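# Complete a diagonal half-fold of a square paper sheet

## Task

Finish the corner-to-corner diagonal fold of the square paper: one triangular half stays flat on the table while the other half is flipped over onto it, and the crease is pressed sharp over its full length. Neither half may show an extra crease or kink beyond a slight one, and the flipped half must not curl strongly. The attempt fails immediately if, after the paper has first been held, the whole sheet drops or slides down inside one gripper by more than roughly a finger's width, or if any part of the sheet goes beyond the table edge. Paper that has slipped more than a few millimetres through one gripper's fingers does not count as held until it is still again. Everything has to settle shortly after you finish, or it fails. Dropping the paper, or letting it slip fast or loosely through the fingers, costs score when its average height falls by more than about one finger's width (two finger widths if no gripper has held it yet).

## Robot and tools

ROBOT. Two arms, left_arm and right_arm, each with a five-fingered hand (index, middle, ring, thumb). right_arm has a right hand; left_arm has its mirror-image left hand. A post stands behind the arms. Avoid hard contact with fixed things, any collision or squeeze between the two arms or hands (never close one hand on the other's fingers), slams, and drops. Nothing may leave the table.

FRAMES. Scene frame: origin at table-top height, midway between the nominal arm bases; +z up, +x out over the table, left_arm toward +y. Real bases: left_arm at (+0.003, +0.339, 0) m, quat_wxyz (+1.000, 0, 0, -0.014); right_arm at (-0.043, -0.281, -0.002) m, quat_wxyz (+1.000, 0, 0, -0.020). Each arm's reported hand pose, velocities and targets are in that arm's own base frame. Pose offsets you send are along the axes of that arm's current Hand target. Hand point axes (right hand): +z runs along straight fingers toward the tips, +x crosses the palm away from the thumb, +y points out of the palm face (palm surface at y = -0.063 m). On the left hand +x points toward the thumb instead. Straight fingertips end about 0.123 m past the hand point in z; digit ends are rubber-capped. A rigid mast sits on the palm side at the wrist and can strike things. Reported positions may be off by a few cm; right_arm's elbow sags, so command it higher than you want it.

ROW LAYOUT (used by both execute_actions and move): 48 numbers, each in [-1, 1], always for both arms. Order: left dx, dy, dz, rx, ry, rz; left 16 hand motors; left current_limit; left speed; then the same 24 for the right arm. The six pose numbers are an offset from that arm's Hand target, in the Hand target's own axes; 1.0 equals 0.6 m or 180 degrees; rx, ry, rz form one rotation vector. All six at 0 asks nothing new of that arm. Hand numbers are absolute goals, not offsets: 0 is a real goal, so to leave a hand unchanged, copy its hand_goal, hand_current_limit and hand_speed back.

HAND MOTORS, in this fixed order: index_mcp, index_abd, index_pip, index_dip, middle_mcp, middle_abd, middle_pip, middle_dip, ring_mcp, ring_abd, ring_pip, ring_dip, thumb_cmc, thumb_axl, thumb_mcp, thumb_ipl. Each value maps linearly between the hinge's stops; moving toward -1 bends or curls. Straight values: _mcp +0.75, _abd 0.00, _pip +0.58, _dip +0.70, thumb_cmc +0.71 (toward -1 swings the thumb in front of the palm), thumb_axl +0.68, thumb_mcp +0.23, thumb_ipl +0.17. current_limit maps -1..+1 to 0..550 mA (floor 11 mA); very low values may not lift a finger. speed sets goal travel at (speed+1)/2 of 8.5 rad/s. Defaults at start: current_limit +0.4, speed -0.6; last values stay in force. A finger grips only while its goal lies past the object surface.

TOOLS.
execute_actions(actions, cameras): actions is a list of actions; each action is up to 15 rows, one per 1/30 s step; a shorter action repeats its last row until step 15. Every row in an action is offset from the Hand target as it was when that action began, not from the previous row; a new action starts from the updated Hand target, so repeating an offset moves further. Images come back only for an empty actions list or when cameras names them.
move(target, speed, blend, blocking, cameras): target is one 48-number row or a list of up to 15 rows; every row is an offset from the Hand targets at the move's start. The hand point travels a straight path, no obstacle avoidance, 10 s cap overall. speed: m/s, 0.002 to 4.3, default 0.25 (turns at twice that in rad/s), one value or one per target. blend: corner rounding in m, default 0 (stop at each target). blocking=false returns after about 0.5 s while the move continues. Faster moves hit harder and stray more; a target far past a contact presses harder.
wait(seconds, cameras): 0 to 3600 s, sends nothing new; a running move continues.
stop(cameras): brakes a running move.
zoom_image(camera, region): region [x0, y0, x1, y1] in pixels, at most 504 by 504, from the newest image of that camera.
finished_scene(scene): ends the scene for good; scene is 1 or omitted.
Cameras: cam_head_left, cam_head_right, cam_high (504x504), cam_left_wrist, cam_right_wrist (672x504 fisheye); ["all"] for all.

RESULTS. Per arm: end_effector_position (m) and end_effector_quat_wxyz in its base frame, Hand target (your last commanded pose after clipping; next offsets start there), joint positions, velocities (may read "within noise"), torques (third and fourth wrap at ±28 N m). Per hand, in motor order: hand_goal, hand_measured, hand_current_ma, hand_state (moving, goal, blocked, overload), plus hand_current_limit and hand_speed. move adds a "move:" line with an ending such as done, off_target, moving, held or fault, and limits such as paced or held.

CAUTIONS. Each step the commanded orientation is clipped to within 40 degrees of the measured one. The hand often rests short of its target; the next execute_actions call re-requests it, otherwise send the remaining gap as an offset. Any motor drawing 495 mA or more for 5 s shuts down for 10 s. Motors heat when holding, stretched or pushing; MOTOR HOT appears at 85 °C and at 100 °C the arm drops for 30 to 60 s. After a HAND FAULT line, later calls in the same reply are skipped. Joint ranges (rad): waist ±2.880, shoulder 0 to 3.142, elbow 0 to 3.019, wrist pitch -1.693 to 1.571, wrist yaw ±1.571, wrist roll ±2.094.

Each tool is called after "Call:" as name([rows], argument=value, ...), one row to a line, values as JSON.

## Session

Call:
execute_actions(actions=[])

Scene clock: 0.00 s.
left_arm: end_effector_position=(+0.5294, -0.0573, +0.3620) hand_goal=(+0.754, +0.000, +0.576, +0.696, +0.754, +0.000, +0.576, +0.696, +0.754, +0.000, +0.576, +0.696, +0.714, +0.678, +0.226, +0.168) hand_measured=(+0.7535, +0.0007, +0.5770, +0.6958, +0.7535, -0.0008, +0.5770, +0.6958, +0.7535, -0.0008, +0.5757, +0.6958, +0.7142, +0.6767, +0.2252, +0.1672) hand_current_ma=(-9, +7, -6, +9, +6, -9, +11, -5, +8, -10, +4, -3, -3, -8, -9, +0) hand_state=(goal, goal, goal, goal, goal, goal, goal, goal, goal, goal, goal, goal, goal, goal, goal, goal) hand_current_limit=0.40 hand_speed=-0.60 end_effector_quat_wxyz=(+0.488, -0.181, +0.765, +0.379) | right_arm: end_effector_position=(+0.5360, +0.0971, +0.3211) hand_goal=(+0.754, +0.000, +0.576, +0.696, +0.754, +0.000, +0.576, +0.696, +0.754, +0.000, +0.576, +0.696, +0.714, +0.678, +0.226, +0.168) hand_measured=(+0.7535, +0.0007, +0.5770, +0.6958, +0.7535, +0.0007, +0.5770, +0.6971, +0.7523, -0.0008, +0.5770, +0.6958, +0.7142, +0.6777, +0.2252, +0.1681) hand_current_ma=(-20, -4, +4, -22, +1, -4, +7, -2, -4, +7, -13, -5, +13, +6, -5, +0) hand_state=(goal, goal, goal, goal, goal, overload, goal, goal, goal, goal, goal, goal, goal, goal, goal, goal) hand_current_limit=0.40 hand_speed=-0.60 end_effector_quat_wxyz=(+0.190, +0.805, +0.560, -0.041)
Joint positions: left_arm=[-0.465 1.654 1.502 -0.701 -1.252 -1.971] | right_arm=[0.434 1.613 1.668 -1.641 0.391 0.793]
Joint velocities: within noise
Joint torques (N m): no reading
Heat: left arm: hottest shoulder 32 °C; right arm: hottest wrist yaw 34 °C.
Hand target: left_arm +0.5322, -0.0586, +0.3703; +0.496, -0.188, +0.762, +0.372 | right_arm +0.5392, +0.0986, +0.3365; +0.193, +0.807, +0.557, -0.024

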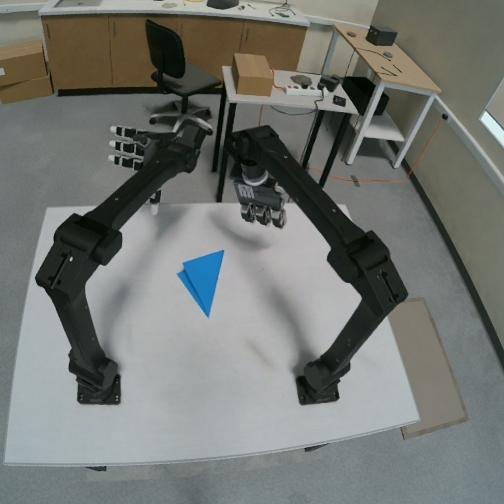

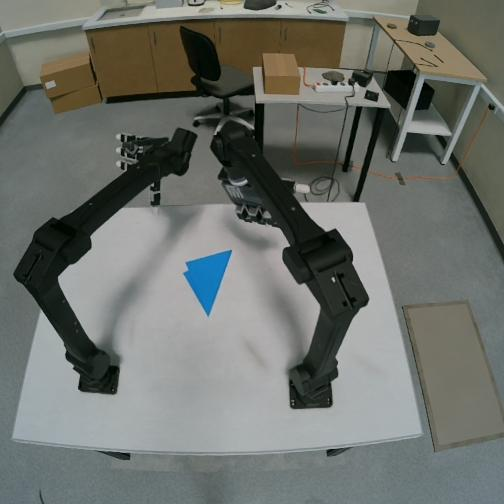

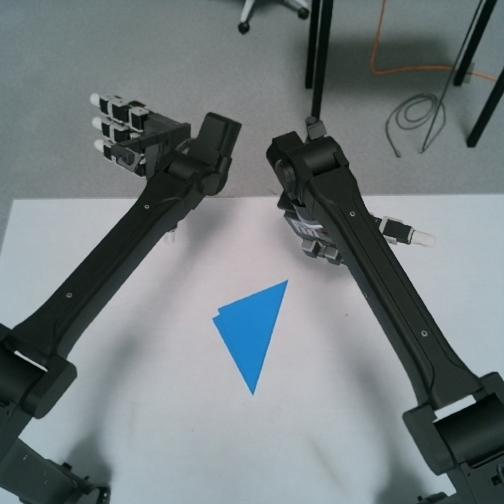

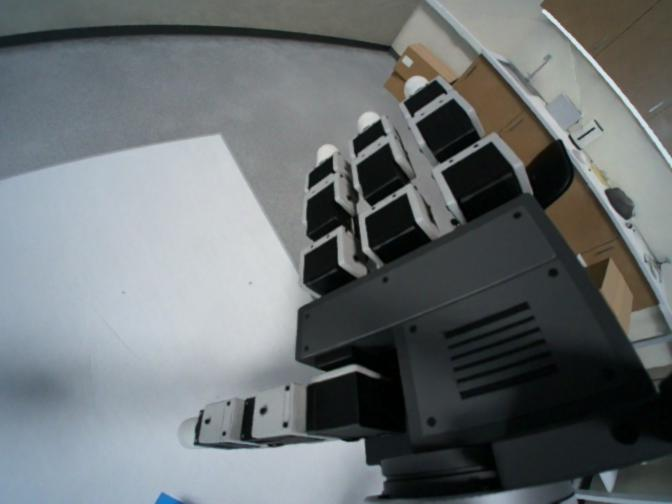

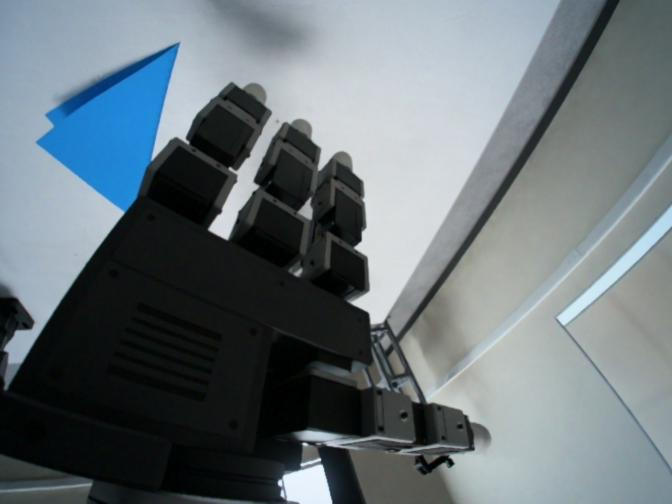

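Call:
zoom_image(camera="cam_high", region=[180, 250, 320, 420])

Call:
zoom_image(camera="cam_head_left", region=[160, 230, 250, 330])

Call:
zoom_image(camera="cam_head_right", region=[160, 230, 260, 330])

Call:
zoom_image(camera="cam_right_wrist", region=[0, 0, 260, 240])

Scaled by 2.965 from the camera's image (finer frame: 720x720).

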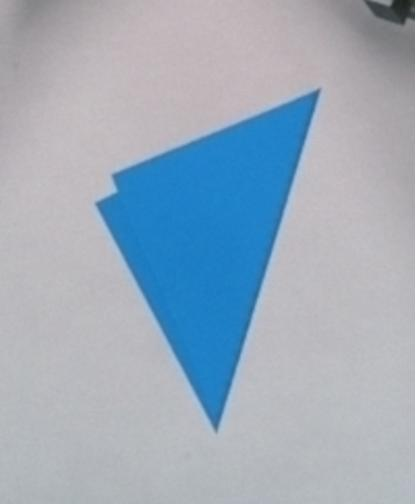

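Scaled by 5.040 from the camera's image (finer frame: 720x720).

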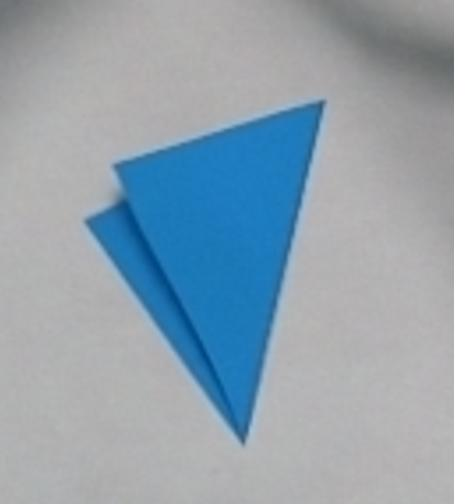

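Scaled by 5.040 from the camera's image (finer frame: 720x720).

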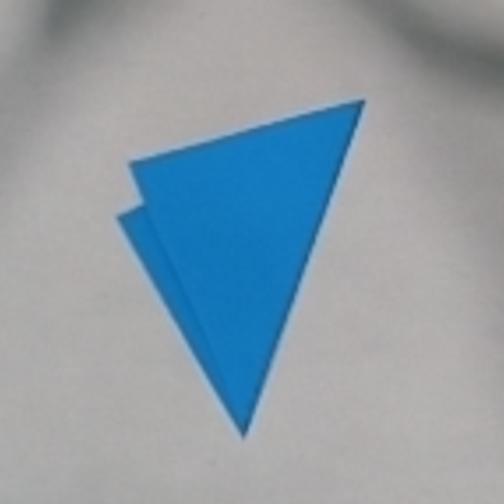

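Scaled by 1.938 from the camera's image (finer frame: 960x720).

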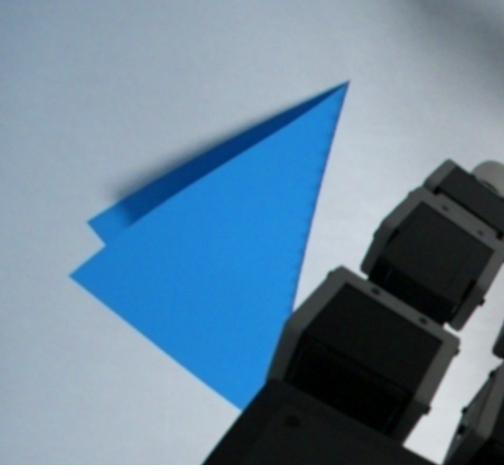

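Call:
move(target=[0,0,0,0,0,0,0.754,0,0.576,0.696,0.754,0,0.576,0.696,0.754,0,0.576,0.696,0.714,0.678,0.226,0.168,0.4,-0.6,0.087,-0.426,-0.0023,0.1365,-0.0007,0.46,0.754,0,0.576,0.696,0.754,0,0.576,0.696,0.754,0,0.576,0.696,0.714,0.678,0.226,0.168,0.4,-0.6], speed=0.2, cameras=["all"])

Scene clock: 5.50 s.
left_arm: end_effector_position=(+0.5294, -0.0573, +0.3620) hand_goal=(+0.754, +0.000, +0.576, +0.696, +0.754, +0.000, +0.576, +0.696, +0.754, +0.000, +0.576, +0.696, +0.714, +0.678, +0.226, +0.168) hand_measured=(+0.7559, +0.0007, +0.5770, +0.6958, +0.7559, +0.0007, +0.5770, +0.6958, +0.7547, +0.0007, +0.5770, +0.6958, +0.7142, +0.6767, +0.2252, +0.1672) hand_current_ma=(-7, +13, +5, +11, +9, -4, +1, +8, +3, -12, -7, +5, -1, -5, -11, +13) hand_state=(goal, goal, goal, goal, goal, goal, goal, goal, goal, goal, goal, goal, goal, goal, goal, goal) hand_current_limit=0.40 hand_speed=-0.60 end_effector_quat_wxyz=(+0.488, -0.181, +0.765, +0.379) | right_arm: end_effector_position=(+0.4673, +0.1347, +0.3003) hand_goal=(+0.754, +0.000, +0.576, +0.696, +0.754, +0.000, +0.576, +0.696, +0.754, +0.000, +0.576, +0.696, +0.714, +0.678, +0.226, +0.168) hand_measured=(+0.7547, +0.0007, +0.5757, +0.6958, +0.7535, +0.0007, +0.5770, +0.6958, +0.7535, +0.0007, +0.5757, +0.6945, +0.7154, +0.6777, +0.2232, +0.1681) hand_current_ma=(+0, -5, -10, +3, +1, +19, +10, +11, -2, +11, +3, -6, +9, +9, +1, +0) hand_state=(goal, goal, goal, goal, goal, overload, goal, goal, goal, goal, goal, goal, goal, goal, goal, goal) hand_current_limit=0.40 hand_speed=-0.60 end_effector_quat_wxyz=(+0.135, +0.921, +0.364, -0.020)
Joint positions: left_arm=[-0.465 1.654 1.502 -0.701 -1.252 -1.971] | right_arm=[0.551 1.632 1.668 -1.696 0.26 1.38]
Joint torques (N m): left_arm=[1.03 -14.68 9.94 1.17 -0.93 0.02] | right_arm=[-1.26 -15.44 7.66 -0.27 0.2 -0.13]
Heat: left arm: hottest shoulder 33 °C; right arm: hottest wrist yaw 34 °C.
Hand target: left_arm +0.5322, -0.0586, +0.3703; +0.496, -0.188, +0.762, +0.372 | right_arm +0.4679, +0.1337, +0.3005; +0.136, +0.921, +0.365, -0.020 (not the last commanded pose)
Off the commanded pose: left_arm 0.009 m, 1 deg | right_arm 0.173 m, 60 deg.
move: held (right_arm; a check stopped the path); limits=held
pose unreachable (right arm): on one or more control steps of this call, first in action 0 (counted from 0), this arm could not follow its commanded pose, so it was not sent that pose on those steps. It may still have moved: this result reports where it is.
cause: moving toward the commanded pose would bring a part of the arm too close to another arm (a part of this arm just beyond joint 4 (wrist pitch) and a part of the left arm just beyond its joint 4 (wrist pitch), at the place that arm is still heading or pushing toward).

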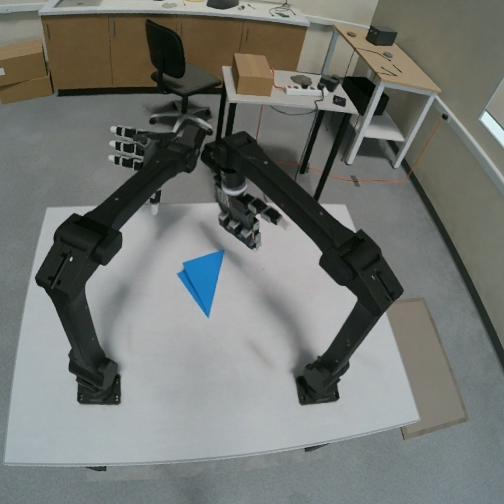

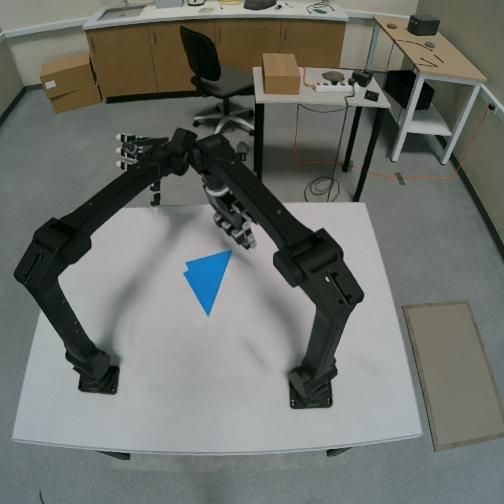

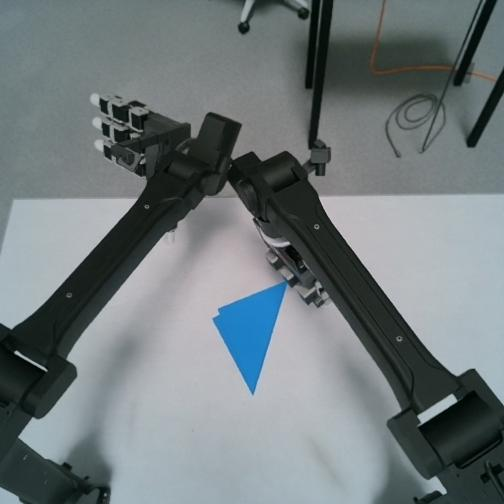

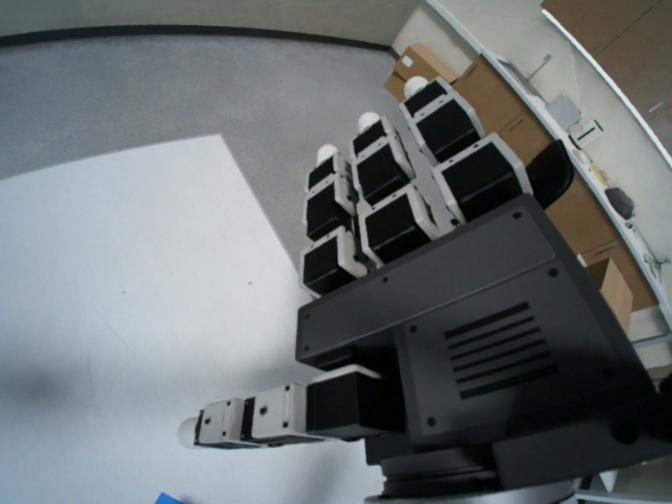

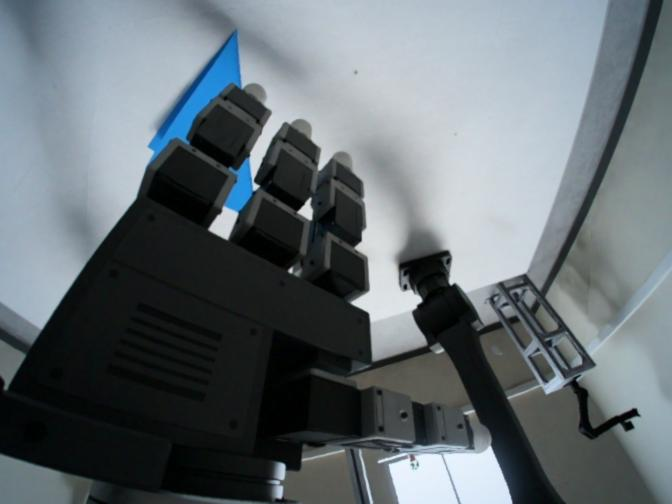

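Call:
move(target=[0.041,0.324,0.157,0,0,0,0.754,0,0.576,0.696,0.754,0,0.576,0.696,0.754,0,0.576,0.696,0.714,0.678,0.226,0.168,0.4,-0.6,0,0,0,0,0,0,0.754,0,0.576,0.696,0.754,0,0.576,0.696,0.754,0,0.576,0.696,0.714,0.678,0.226,0.168,0.4,-0.6], speed=0.2, cameras=["cam_high","cam_left_wrist"])

Scene clock: 7.60 s.
left_arm: end_effector_position=(+0.4504, +0.1424, +0.3988) hand_goal=(+0.754, +0.000, +0.576, +0.696, +0.754, +0.000, +0.576, +0.696, +0.754, +0.000, +0.576, +0.696, +0.714, +0.678, +0.226, +0.168) hand_measured=(+0.7571, +0.0021, +0.5770, +0.6958, +0.7571, +0.0021, +0.5770, +0.6958, +0.7571, +0.0021, +0.5770, +0.6958, +0.7154, +0.6767, +0.2252, +0.1672) hand_current_ma=(+2, +11, -3, +5, +2, -18, +1, +4, +11, -4, +2, +6, +9, -9, -5, +5) hand_state=(goal, goal, goal, goal, goal, goal, goal, goal, goal, goal, goal, goal, goal, goal, goal, goal) hand_current_limit=0.40 hand_speed=-0.60 end_effector_quat_wxyz=(+0.491, -0.191, +0.764, +0.373) | right_arm: end_effector_position=(+0.4673, +0.1347, +0.3003) hand_goal=(+0.754, +0.000, +0.576, +0.696, +0.754, +0.000, +0.576, +0.696, +0.754, +0.000, +0.576, +0.696, +0.714, +0.678, +0.226, +0.168) hand_measured=(+0.7535, +0.0007, +0.5770, +0.6971, +0.7535, -0.0008, +0.5770, +0.6958, +0.7523, +0.0007, +0.5770, +0.6958, +0.7154, +0.6777, +0.2232, +0.1681) hand_current_ma=(+5, -7, +0, +3, +13, -2, +24, -4, -4, +17, -15, +17, +9, +8, +2, +2) hand_state=(goal, goal, goal, goal, goal, overload, goal, goal, goal, goal, goal, goal, goal, goal, goal, goal) hand_current_limit=0.40 hand_speed=-0.60 end_effector_quat_wxyz=(+0.135, +0.921, +0.364, -0.020)
Joint positions: left_arm=[-0.11 1.252 1.115 -0.294 -0.96 -1.527] | right_arm=[0.551 1.632 1.668 -1.696 0.26 1.38]
Joint torques (N m): left_arm=[0.73 -9.93 8.65 2.32 -0.46 0.14] | right_arm=[-1.08 -15.44 7.64 -0.28 0.22 -0.13]
Heat: left arm: hottest shoulder 33 °C; right arm: hottest wrist yaw 34 °C.
Hand target: left_arm +0.4519, +0.1411, +0.4005; +0.496, -0.188, +0.762, +0.373 | right_arm +0.4679, +0.1337, +0.3005; +0.136, +0.921, +0.365, -0.020
Off the commanded pose: left_arm 0.003 m, 1 deg | right_arm 0.001 m, 0 deg.
move: done

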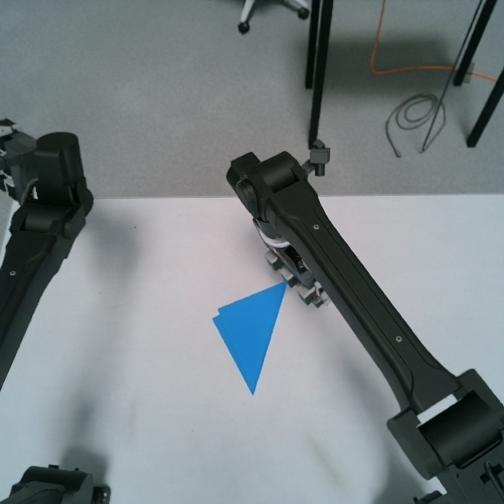

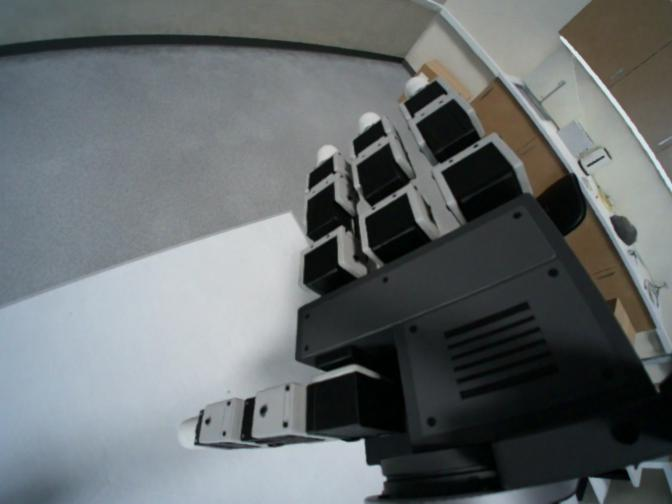

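Call:
move(target=[0,0,0,0,0,0,0.754,0,0.576,0.696,0.754,0,0.576,0.696,0.754,0,0.576,0.696,0.714,0.678,0.226,0.168,0.4,-0.6,-0.0593,-0.2765,0.028,0.0911,0.0044,0.3007,0.754,0,0.576,0.696,0.754,0,0.576,0.696,0.754,0,0.576,0.696,0.714,0.678,0.226,0.168,0.4,-0.6], speed=0.2, cameras=["all"])

Scene clock: 10.77 s.
left_arm: end_effector_position=(+0.4504, +0.1424, +0.3989) hand_goal=(+0.754, +0.000, +0.576, +0.696, +0.754, +0.000, +0.576, +0.696, +0.754, +0.000, +0.576, +0.696, +0.714, +0.678, +0.226, +0.168) hand_measured=(+0.7571, +0.0021, +0.5770, +0.6958, +0.7571, +0.0021, +0.5782, +0.6958, +0.7571, +0.0021, +0.5770, +0.6958, +0.7154, +0.6767, +0.2262, +0.1681) hand_current_ma=(-7, +6, +0, -1, +12, -12, +4, +8, +10, -12, -11, +6, +1, -1, -9, -6) hand_state=(goal, goal, goal, goal, goal, goal, goal, goal, goal, goal, goal, goal, goal, goal, goal, goal) hand_current_limit=0.40 hand_speed=-0.60 end_effector_quat_wxyz=(+0.491, -0.191, +0.764, +0.373) | right_arm: end_effector_position=(+0.3349, +0.2174, +0.2431) hand_goal=(+0.754, +0.000, +0.576, +0.696, +0.754, +0.000, +0.576, +0.696, +0.754, +0.000, +0.576, +0.696, +0.714, +0.678, +0.226, +0.168) hand_measured=(+0.7486, +0.0007, +0.5718, +0.6958, +0.7474, -0.0008, +0.5718, +0.6958, +0.7474, -0.0008, +0.5705, +0.6945, +0.7054, +0.6767, +0.2232, +0.1672) hand_current_ma=(-22, -8, -3, -13, +0, +2, +9, -9, -9, +5, -23, +13, -3, +5, +9, +0) hand_state=(goal, goal, goal, goal, goal, overload, goal, goal, goal, goal, goal, goal, goal, goal, goal, goal) hand_current_limit=0.40 hand_speed=-0.60 end_effector_quat_wxyz=(-0.067, +0.989, +0.103, -0.083)
Joint positions: left_arm=[-0.11 1.252 1.115 -0.294 -0.96 -1.526] | right_arm=[0.655 1.576 1.542 -1.609 -0.202 2.011]
Joint torques (N m): left_arm=[0.85 -9.76 8.65 2.33 -0.46 0.15] | right_arm=[0.03 -16.21 7.53 0.05 -0.42 0.05]
Heat: left arm: hottest elbow 34 °C; right arm: hottest wrist yaw 34 °C.
Hand target: left_arm +0.4519, +0.1411, +0.4005; +0.496, -0.188, +0.762, +0.373 | right_arm +0.3305, +0.2214, +0.2502; +0.000, +0.995, -0.098, +0.000
Off the commanded pose: left_arm 0.003 m, 1 deg | right_arm 0.009 m, 26 deg.
joint sent to its limit (right arm) — joint 6 (wrist roll), upper limit. The joint targets are off in orientation, not in position.
move: off_target (right_arm)

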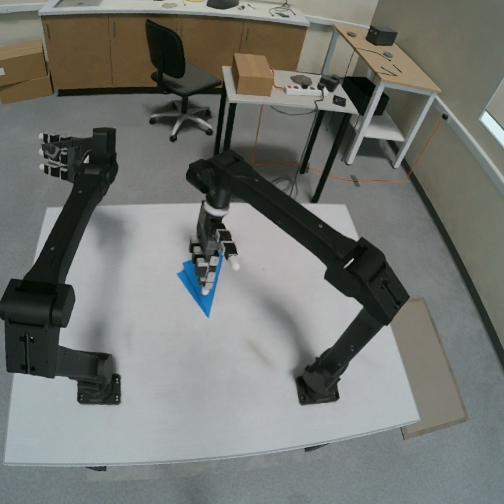

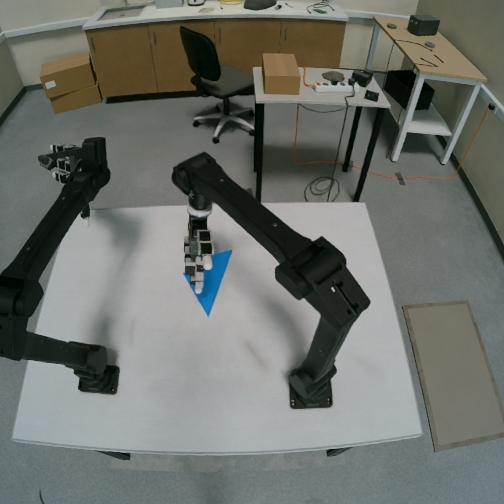

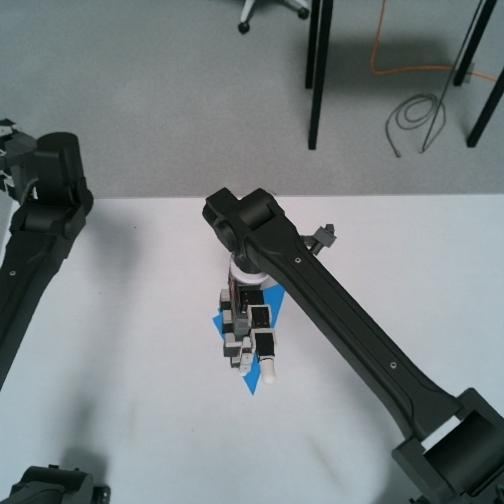

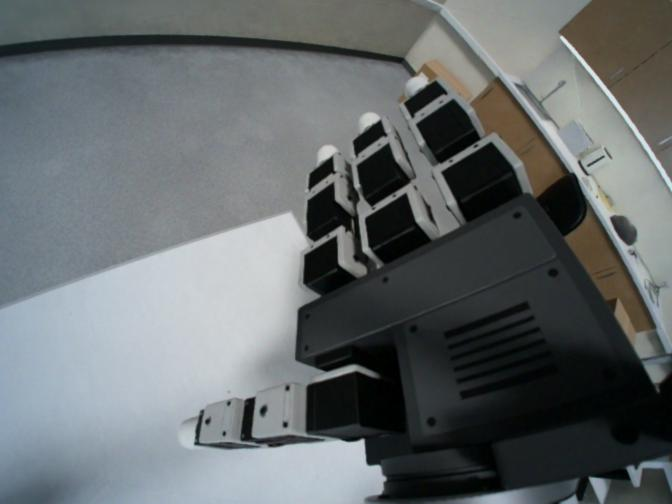

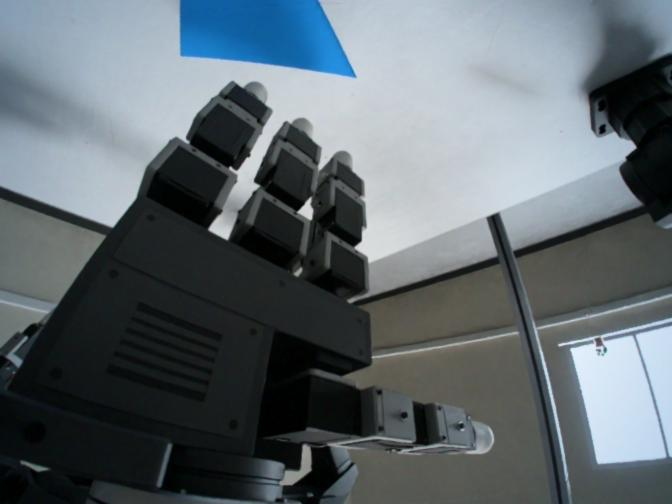

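Call:
move(target=[0.109,-0.027,-0.033,0.493,0.07,0.539,0.754,0,0.576,0.696,0.754,0,0.576,0.696,0.754,0,0.576,0.696,0.714,0.678,0.226,0.168,0.4,-0.6,0.186,0.337,0,0,0,-0.36,0.754,0,0.576,0.696,0.754,0,0.576,0.696,0.754,0,0.576,0.696,0.714,0.678,0.226,0.168,0.4,-0.6], speed=0.3, cameras=["all"])

Scene clock: 16.00 s.
left_arm: end_effector_position=(+0.4171, +0.1159, +0.3244) hand_goal=(+0.754, +0.000, +0.576, +0.696, +0.754, +0.000, +0.576, +0.696, +0.754, +0.000, +0.576, +0.696, +0.714, +0.678, +0.226, +0.168) hand_measured=(+0.7486, +0.0007, +0.5744, +0.6958, +0.7511, +0.0007, +0.5718, +0.6958, +0.7511, +0.0021, +0.5718, +0.6958, +0.7180, +0.6777, +0.2242, +0.1681) hand_current_ma=(-12, +13, -7, +6, +11, -8, -9, +15, +1, -11, -10, +15, -2, -5, -13, +1) hand_state=(goal, goal, goal, goal, goal, goal, goal, goal, goal, goal, goal, goal, goal, goal, goal, goal) hand_current_limit=0.40 hand_speed=-0.60 end_effector_quat_wxyz=(+0.011, +0.705, +0.709, +0.017) | right_arm: end_effector_position=(+0.3995, +0.0040, +0.2445) hand_goal=(+0.754, +0.000, +0.576, +0.696, +0.754, +0.000, +0.576, +0.696, +0.754, +0.000, +0.576, +0.696, +0.714, +0.678, +0.226, +0.168) hand_measured=(+0.7498, +0.0007, +0.5731, +0.6958, +0.7474, +0.0007, +0.5718, +0.6958, +0.7474, +0.0007, +0.5705, +0.6971, +0.7054, +0.6788, +0.2232, +0.1672) hand_current_ma=(-29, -5, -8, -6, -11, -5, -3, +10, -7, +24, -14, +25, -4, +6, -8, +6) hand_state=(goal, goal, goal, goal, goal, overload, goal, goal, goal, goal, goal, goal, goal, goal, goal, goal) hand_current_limit=0.40 hand_speed=-0.60 end_effector_quat_wxyz=(-0.004, +0.894, +0.449, -0.012)
Joint positions: left_arm=[0.275 1.225 1.379 -1.684 0.002 0.27] | right_arm=[0.209 1.278 1.226 -1.545 -0.001 0.849]
Joint torques (N m): left_arm=[1.44 -7.3 10.74 0.09 -0.15 0.07] | right_arm=[-1.49 -10.93 7.57 0.35 -0.02 -0.22]
Heat: left arm: hottest elbow 35 °C; right arm: hottest wrist yaw 34 °C.
Hand target: left_arm +0.4216, +0.1210, +0.3404; +0.000, +0.707, +0.707, +0.000 | right_arm +0.4004, +0.0012, +0.2499; +0.000, +0.893, +0.450, +0.000
Off the commanded pose: left_arm 0.017 m, 2 deg | right_arm 0.006 m, 1 deg.
joint sent to its limit (left arm) — joint 4 (wrist pitch), lower limit. The joint targets are off in orientation, not in position.
move: off_target (left_arm)

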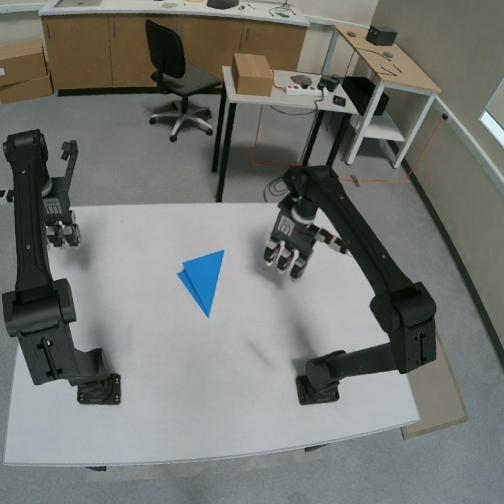

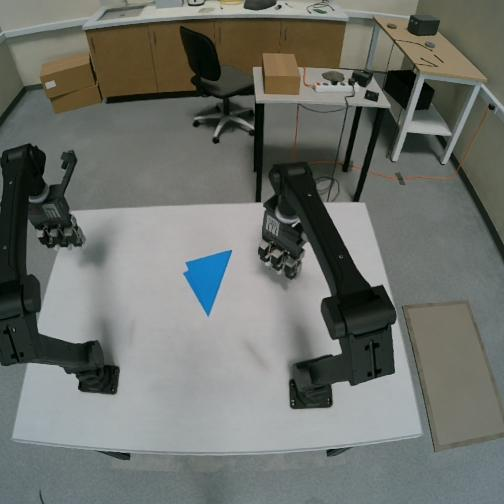

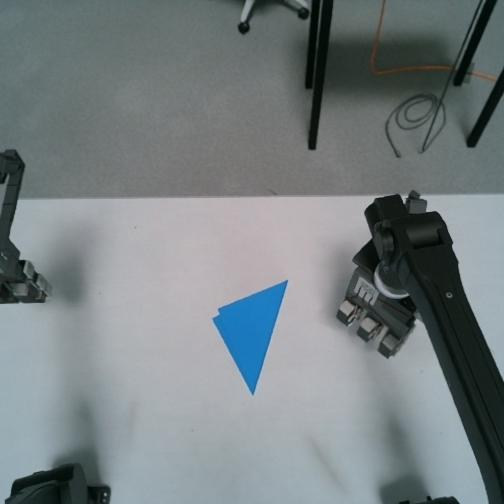

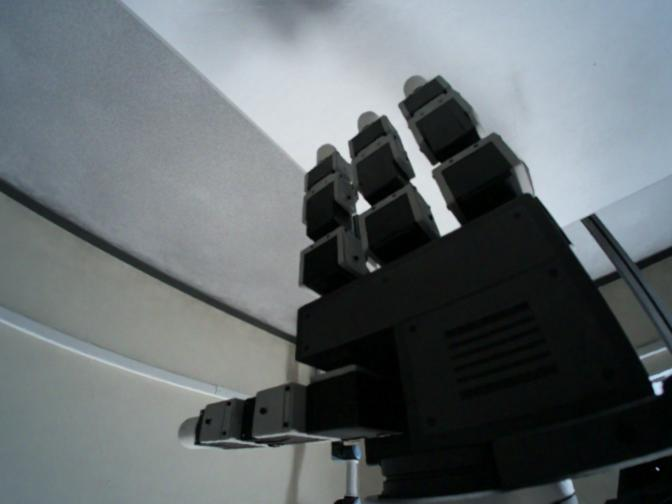

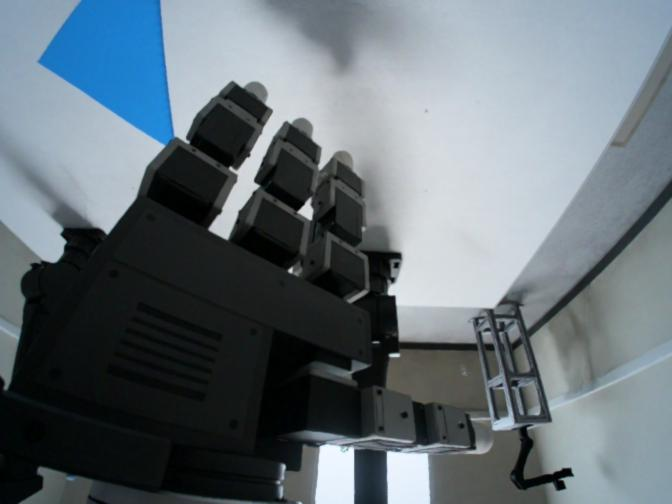

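Call:
move(target=[-0.891,-0.1227,0.1507,0,0,0.566,0.754,0,0.576,0.696,0.754,0,0.576,0.696,0.754,0,0.576,0.696,0.714,0.678,0.226,0.168,0.4,-0.6,-0.327,0.035,-0.083,0,0,0,0.754,0,0.576,0.696,0.754,0,0.576,0.696,0.754,0,0.576,0.696,0.714,0.678,0.226,0.168,0.4,-0.6], speed=0.25, cameras=["all"])

Scene clock: 20.77 s.
left_arm: end_effector_position=(+0.3410, -0.4031, +0.2327) hand_goal=(+0.754, +0.000, +0.576, +0.696, +0.754, +0.000, +0.576, +0.696, +0.754, +0.000, +0.576, +0.696, +0.714, +0.678, +0.226, +0.168) hand_measured=(+0.7486, +0.0007, +0.5705, +0.6958, +0.7511, +0.0036, +0.5718, +0.6958, +0.7511, +0.0021, +0.5718, +0.6958, +0.7104, +0.6767, +0.2242, +0.1681) hand_current_ma=(-10, +12, -9, +11, +3, -6, -11, +10, +15, +4, -17, +11, -2, -5, -8, -1) hand_state=(goal, goal, goal, goal, goal, goal, goal, goal, goal, goal, goal, goal, goal, goal, goal, goal) hand_current_limit=0.40 hand_speed=-0.60 end_effector_quat_wxyz=(-0.014, +0.995, -0.095, -0.017) | right_arm: end_effector_position=(+0.3045, -0.1680, +0.2943) hand_goal=(+0.754, +0.000, +0.576, +0.696, +0.754, +0.000, +0.576, +0.696, +0.754, +0.000, +0.576, +0.696, +0.714, +0.678, +0.226, +0.168) hand_measured=(+0.7486, +0.0095, +0.5731, +0.6958, +0.7486, +0.0051, +0.5718, +0.6958, +0.7462, +0.0051, +0.5705, +0.6958, +0.7079, +0.6767, +0.2232, +0.1681) hand_current_ma=(-20, -2, -14, +0, -24, +3, -3, +7, -31, +27, -16, +15, -14, -2, -23, +0) hand_state=(goal, goal, goal, goal, goal, overload, goal, goal, goal, goal, goal, goal, goal, goal, goal, goal) hand_current_limit=0.40 hand_speed=-0.60 end_effector_quat_wxyz=(+0.003, +0.894, +0.449, +0.002)
Joint positions: left_arm=[-0.755 1.571 1.502 -1.545 -0.001 1.006] | right_arm=[-0.376 1.039 1.17 -1.695 0 0.265]
Joint torques (N m): left_arm=[0.73 -12.51 11.03 0.44 0 0.08] | right_arm=[-1.61 -6.53 8.21 -0.38 0 -0.22]
Heat: left arm: hottest elbow 36 °C; right arm: hottest wrist yaw 34 °C.
Hand target: left_arm +0.3487, -0.4137, +0.2501; +0.000, +0.995, -0.103, +0.000 | right_arm +0.3005, -0.1691, +0.2997; +0.000, +0.893, +0.450, +0.000
Off the commanded pose: left_arm 0.022 m, 3 deg | right_arm 0.007 m, 0 deg.
joint sent to its limit (right arm) — joint 4 (wrist pitch), lower limit. The joint targets still meet the commanded pose.
move: off_target (left_arm)

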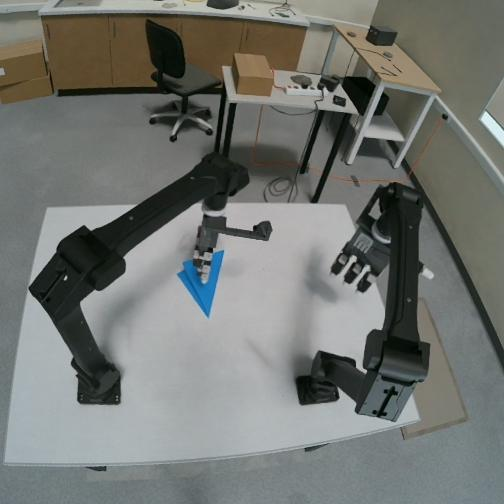

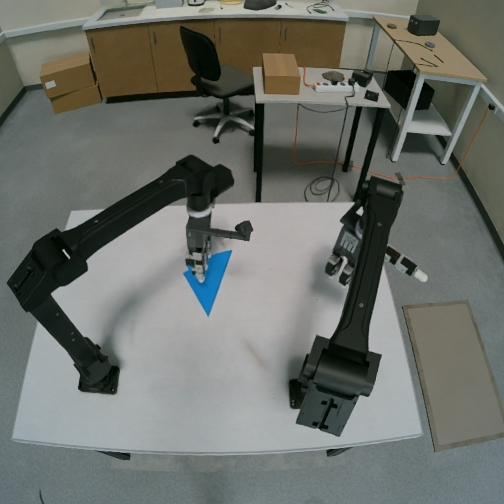

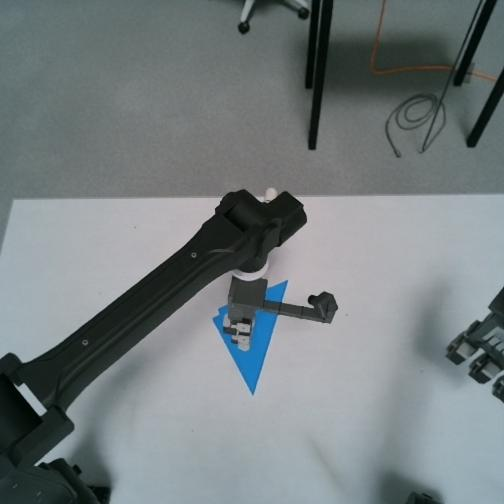

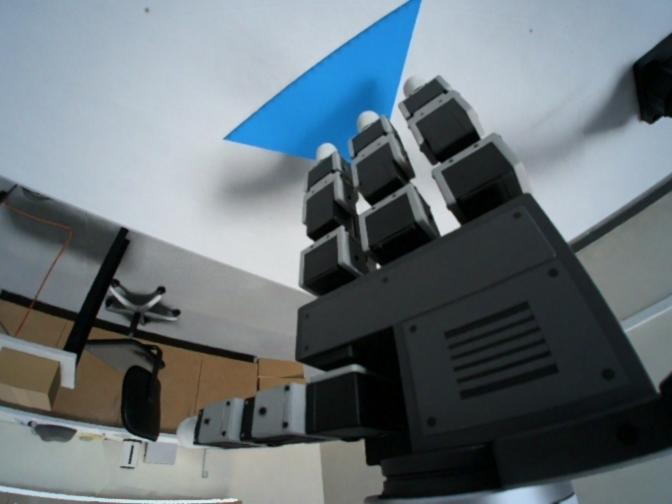

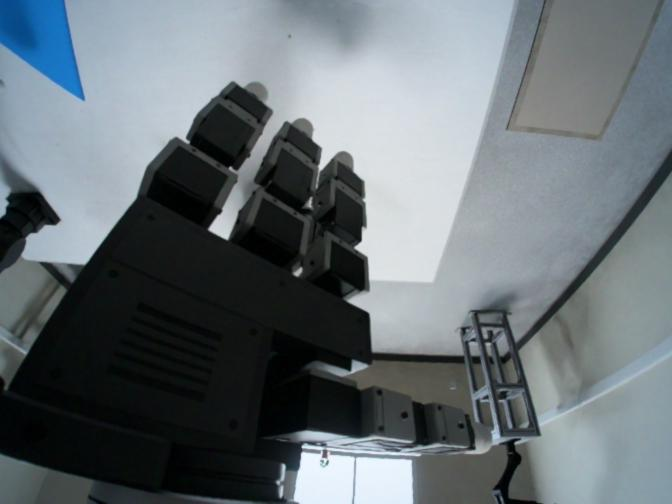

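Call:
move(target=[0,0,0.1,0,0,0,0.754,0,0.576,0.696,0.754,0,0.576,0.696,0.754,0,0.576,0.696,0.714,0.678,0.226,0.168,0.4,-0.6,0,0,0,0,0,0,0.754,0,0.576,0.696,0.754,0,0.576,0.696,0.754,0,0.576,0.696,0.714,0.678,0.226,0.168,0.4,-0.6], speed=0.15, cameras=["cam_head_right","cam_high","cam_left_wrist"])

Call:
zoom_image(camera="cam_left_wrist", region=[150, 0, 500, 262])

Call:
zoom_image(camera="cam_high", region=[180, 250, 320, 420])

Call:
zoom_image(camera="cam_head_right", region=[160, 230, 260, 330])

Scene clock: 21.93 s.
left_arm: end_effector_position=(+0.3486, -0.4102, +0.1890) hand_goal=(+0.754, +0.000, +0.576, +0.696, +0.754, +0.000, +0.576, +0.696, +0.754, +0.000, +0.576, +0.696, +0.714, +0.678, +0.226, +0.168) hand_measured=(+0.7486, +0.0007, +0.5705, +0.6958, +0.7511, +0.0021, +0.5718, +0.6958, +0.7511, +0.0021, +0.5718, +0.6958, +0.7104, +0.6777, +0.2242, +0.1681) hand_current_ma=(-20, +18, -4, +9, +5, -11, -2, -1, +4, -6, -13, +9, +6, -5, -10, +5) hand_state=(goal, goal, goal, goal, goal, goal, goal, goal, goal, goal, goal, goal, goal, goal, goal, goal) hand_current_limit=0.40 hand_speed=-0.60 end_effector_quat_wxyz=(-0.004, +0.995, -0.095, -0.004) | right_arm: end_effector_position=(+0.3046, -0.1680, +0.2943) hand_goal=(+0.754, +0.000, +0.576, +0.696, +0.754, +0.000, +0.576, +0.696, +0.754, +0.000, +0.576, +0.696, +0.714, +0.678, +0.226, +0.168) hand_measured=(+0.7498, +0.0095, +0.5744, +0.6958, +0.7486, +0.0051, +0.5718, +0.6958, +0.7474, +0.0065, +0.5718, +0.6958, +0.7092, +0.6777, +0.2232, +0.1672) hand_current_ma=(-24, +0, -6, +1, -2, +1, +7, -10, -29, +20, -24, +9, +1, +3, -6, -1) hand_state=(goal, goal, goal, goal, goal, overload, goal, goal, goal, goal, goal, goal, goal, goal, goal, goal) hand_current_limit=0.40 hand_speed=-0.60 end_effector_quat_wxyz=(+0.003, +0.894, +0.449, +0.002)
Joint positions: left_arm=[-0.755 1.592 1.407 -1.397 -0.001 1.007] | right_arm=[-0.376 1.039 1.17 -1.695 0 0.264]
Joint torques (N m): left_arm=[0.97 -13.1 7.79 0.7 -0.01 0.07] | right_arm=[-1.55 -6.53 8.18 -0.39 0 -0.21]
Heat: left arm: hottest elbow 36 °C; right arm: hottest wrist yaw 34 °C.
Hand target: left_arm +0.3488, -0.4138, +0.1901; +0.000, +0.995, -0.103, +0.000 | right_arm +0.3005, -0.1691, +0.2997; +0.000, +0.893, +0.450, +0.000
Off the commanded pose: left_arm 0.004 m, 1 deg | right_arm 0.007 m, 0 deg.
joint sent to its limit (right arm) — joint 4 (wrist pitch), lower limit. The joint targets still meet the commanded pose.
move: done

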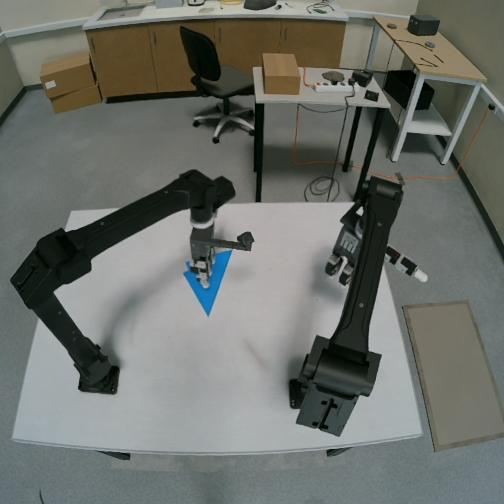

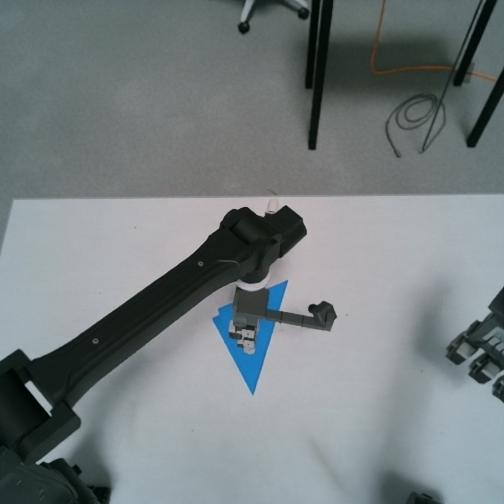

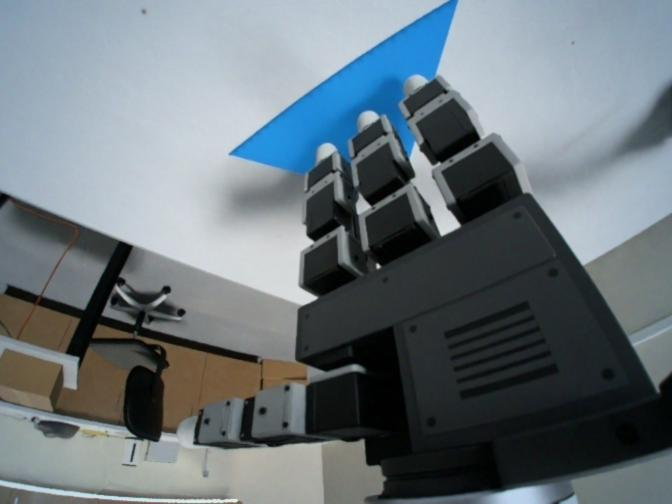

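Scaled by 1.440 from the camera's image (finer frame: 960x720).

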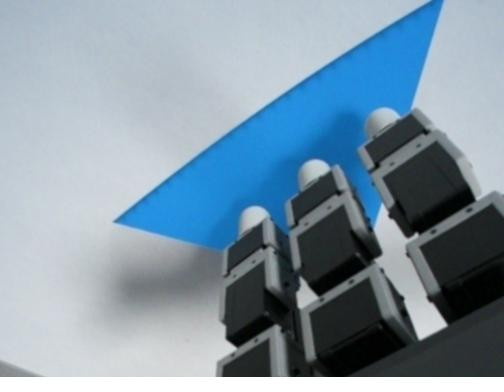

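Scaled by 2.965 from the camera's image (finer frame: 720x720).

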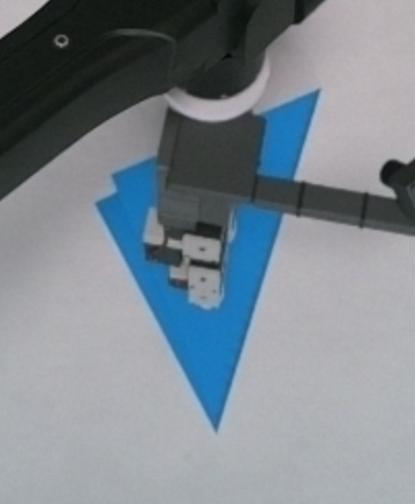

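Scaled by 5.040 from the camera's image (finer frame: 720x720).

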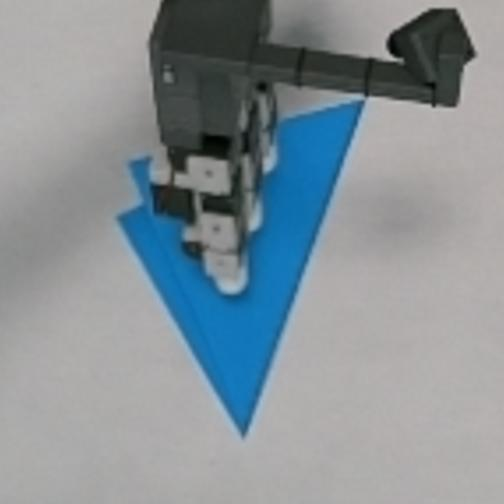

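Call:
move(target=[0,0.045,0.067,0,0,0.022,0.754,0,0.576,0.696,0.754,0,0.576,0.696,0.754,0,0.576,0.696,0.714,0.678,0.226,0.168,0.4,-0.6,0,0,0,0,0,0,0.754,0,0.576,0.696,0.754,0,0.576,0.696,0.754,0,0.576,0.696,0.714,0.678,0.226,0.168,0.4,-0.6], speed=0.1, cameras=["cam_head_right","cam_high","cam_left_wrist"])

Call:
zoom_image(camera="cam_left_wrist", region=[200, 0, 500, 225])

Call:
zoom_image(camera="cam_high", region=[180, 250, 320, 420])

Call:
zoom_image(camera="cam_head_right", region=[160, 230, 260, 330])

Scene clock: 25.03 s.
left_arm: end_effector_position=(+0.3451, -0.4358, +0.1495) hand_goal=(+0.754, +0.000, +0.576, +0.696, +0.754, +0.000, +0.576, +0.696, +0.754, +0.000, +0.576, +0.696, +0.714, +0.678, +0.226, +0.168) hand_measured=(+0.7498, +0.0021, +0.5718, +0.6958, +0.7498, +0.0036, +0.5718, +0.6958, +0.7498, +0.0021, +0.5718, +0.6958, +0.7104, +0.6777, +0.2242, +0.1681) hand_current_ma=(-13, +10, -8, +12, +7, -7, +0, +6, +5, -11, -15, +8, +4, +0, -9, +1) hand_state=(goal, goal, goal, goal, goal, goal, goal, goal, goal, goal, goal, goal, goal, goal, goal, goal) hand_current_limit=0.40 hand_speed=-0.60 end_effector_quat_wxyz=(-0.003, +0.992, -0.128, -0.004) | right_arm: end_effector_position=(+0.3046, -0.1680, +0.2943) hand_goal=(+0.754, +0.000, +0.576, +0.696, +0.754, +0.000, +0.576, +0.696, +0.754, +0.000, +0.576, +0.696, +0.714, +0.678, +0.226, +0.168) hand_measured=(+0.7498, +0.0095, +0.5731, +0.6958, +0.7498, +0.0036, +0.5705, +0.6945, +0.7474, +0.0065, +0.5705, +0.6971, +0.7079, +0.6767, +0.2232, +0.1672) hand_current_ma=(-27, +9, -10, -14, -9, +3, -2, +6, -19, +24, -29, +1, -13, +8, -8, +3) hand_state=(goal, goal, goal, goal, goal, overload, goal, goal, goal, goal, goal, goal, goal, goal, goal, goal) hand_current_limit=0.40 hand_speed=-0.60 end_effector_quat_wxyz=(+0.003, +0.894, +0.449, +0.002)
Joint positions: left_arm=[-0.789 1.663 1.389 -1.306 -0.001 1.038] | right_arm=[-0.376 1.039 1.17 -1.695 0 0.264]
Joint torques (N m): left_arm=[0.62 -13.39 7.53 0.75 -0.04 0.05] | right_arm=[-1.61 -6.53 8.2 -0.38 0 -0.22]
Heat: left arm: hottest elbow 36 °C; right arm: hottest elbow 34 °C.
Hand target: left_arm +0.3432, -0.4401, +0.1498; +0.000, +0.991, -0.137, +0.000 | right_arm +0.3005, -0.1691, +0.2997; +0.000, +0.893, +0.450, +0.000
Off the commanded pose: left_arm 0.005 m, 1 deg | right_arm 0.007 m, 0 deg.
joint sent to its limit (right arm) — joint 4 (wrist pitch), lower limit. The joint targets still meet the commanded pose.
move: done

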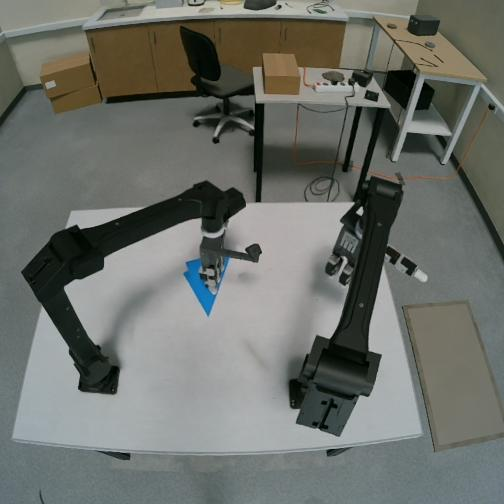

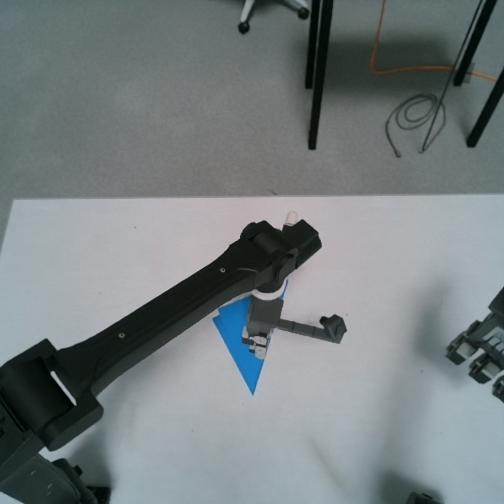

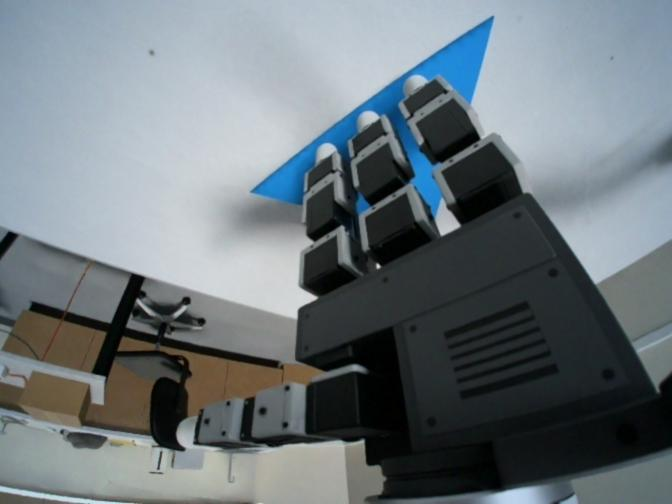

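Scaled by 1.680 from the camera's image (finer frame: 960x720).

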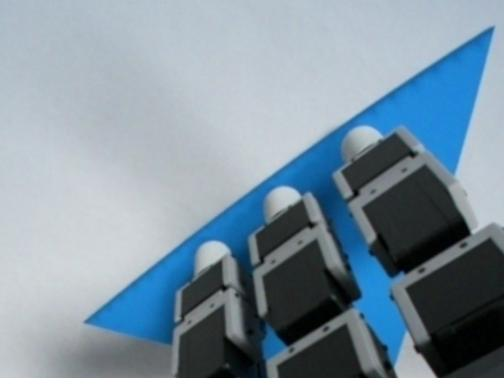

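Scaled by 2.965 from the camera's image (finer frame: 720x720).

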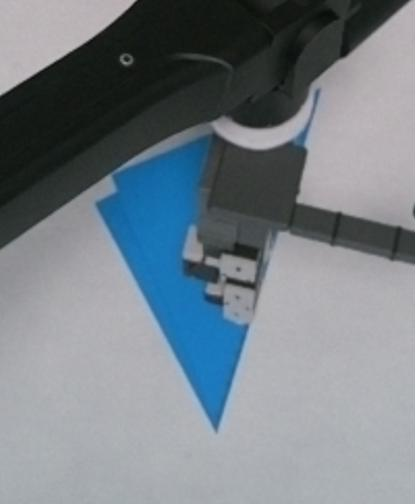

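Scaled by 5.040 from the camera's image (finer frame: 720x720).

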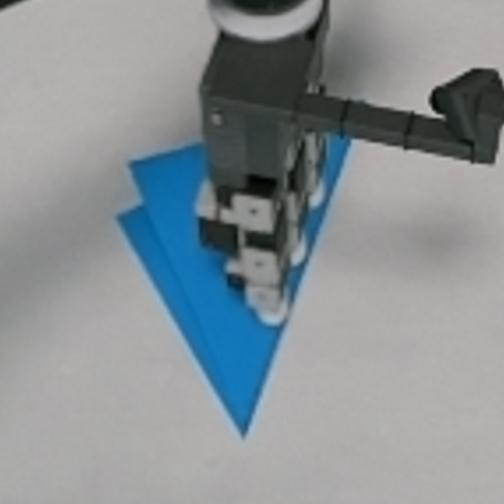

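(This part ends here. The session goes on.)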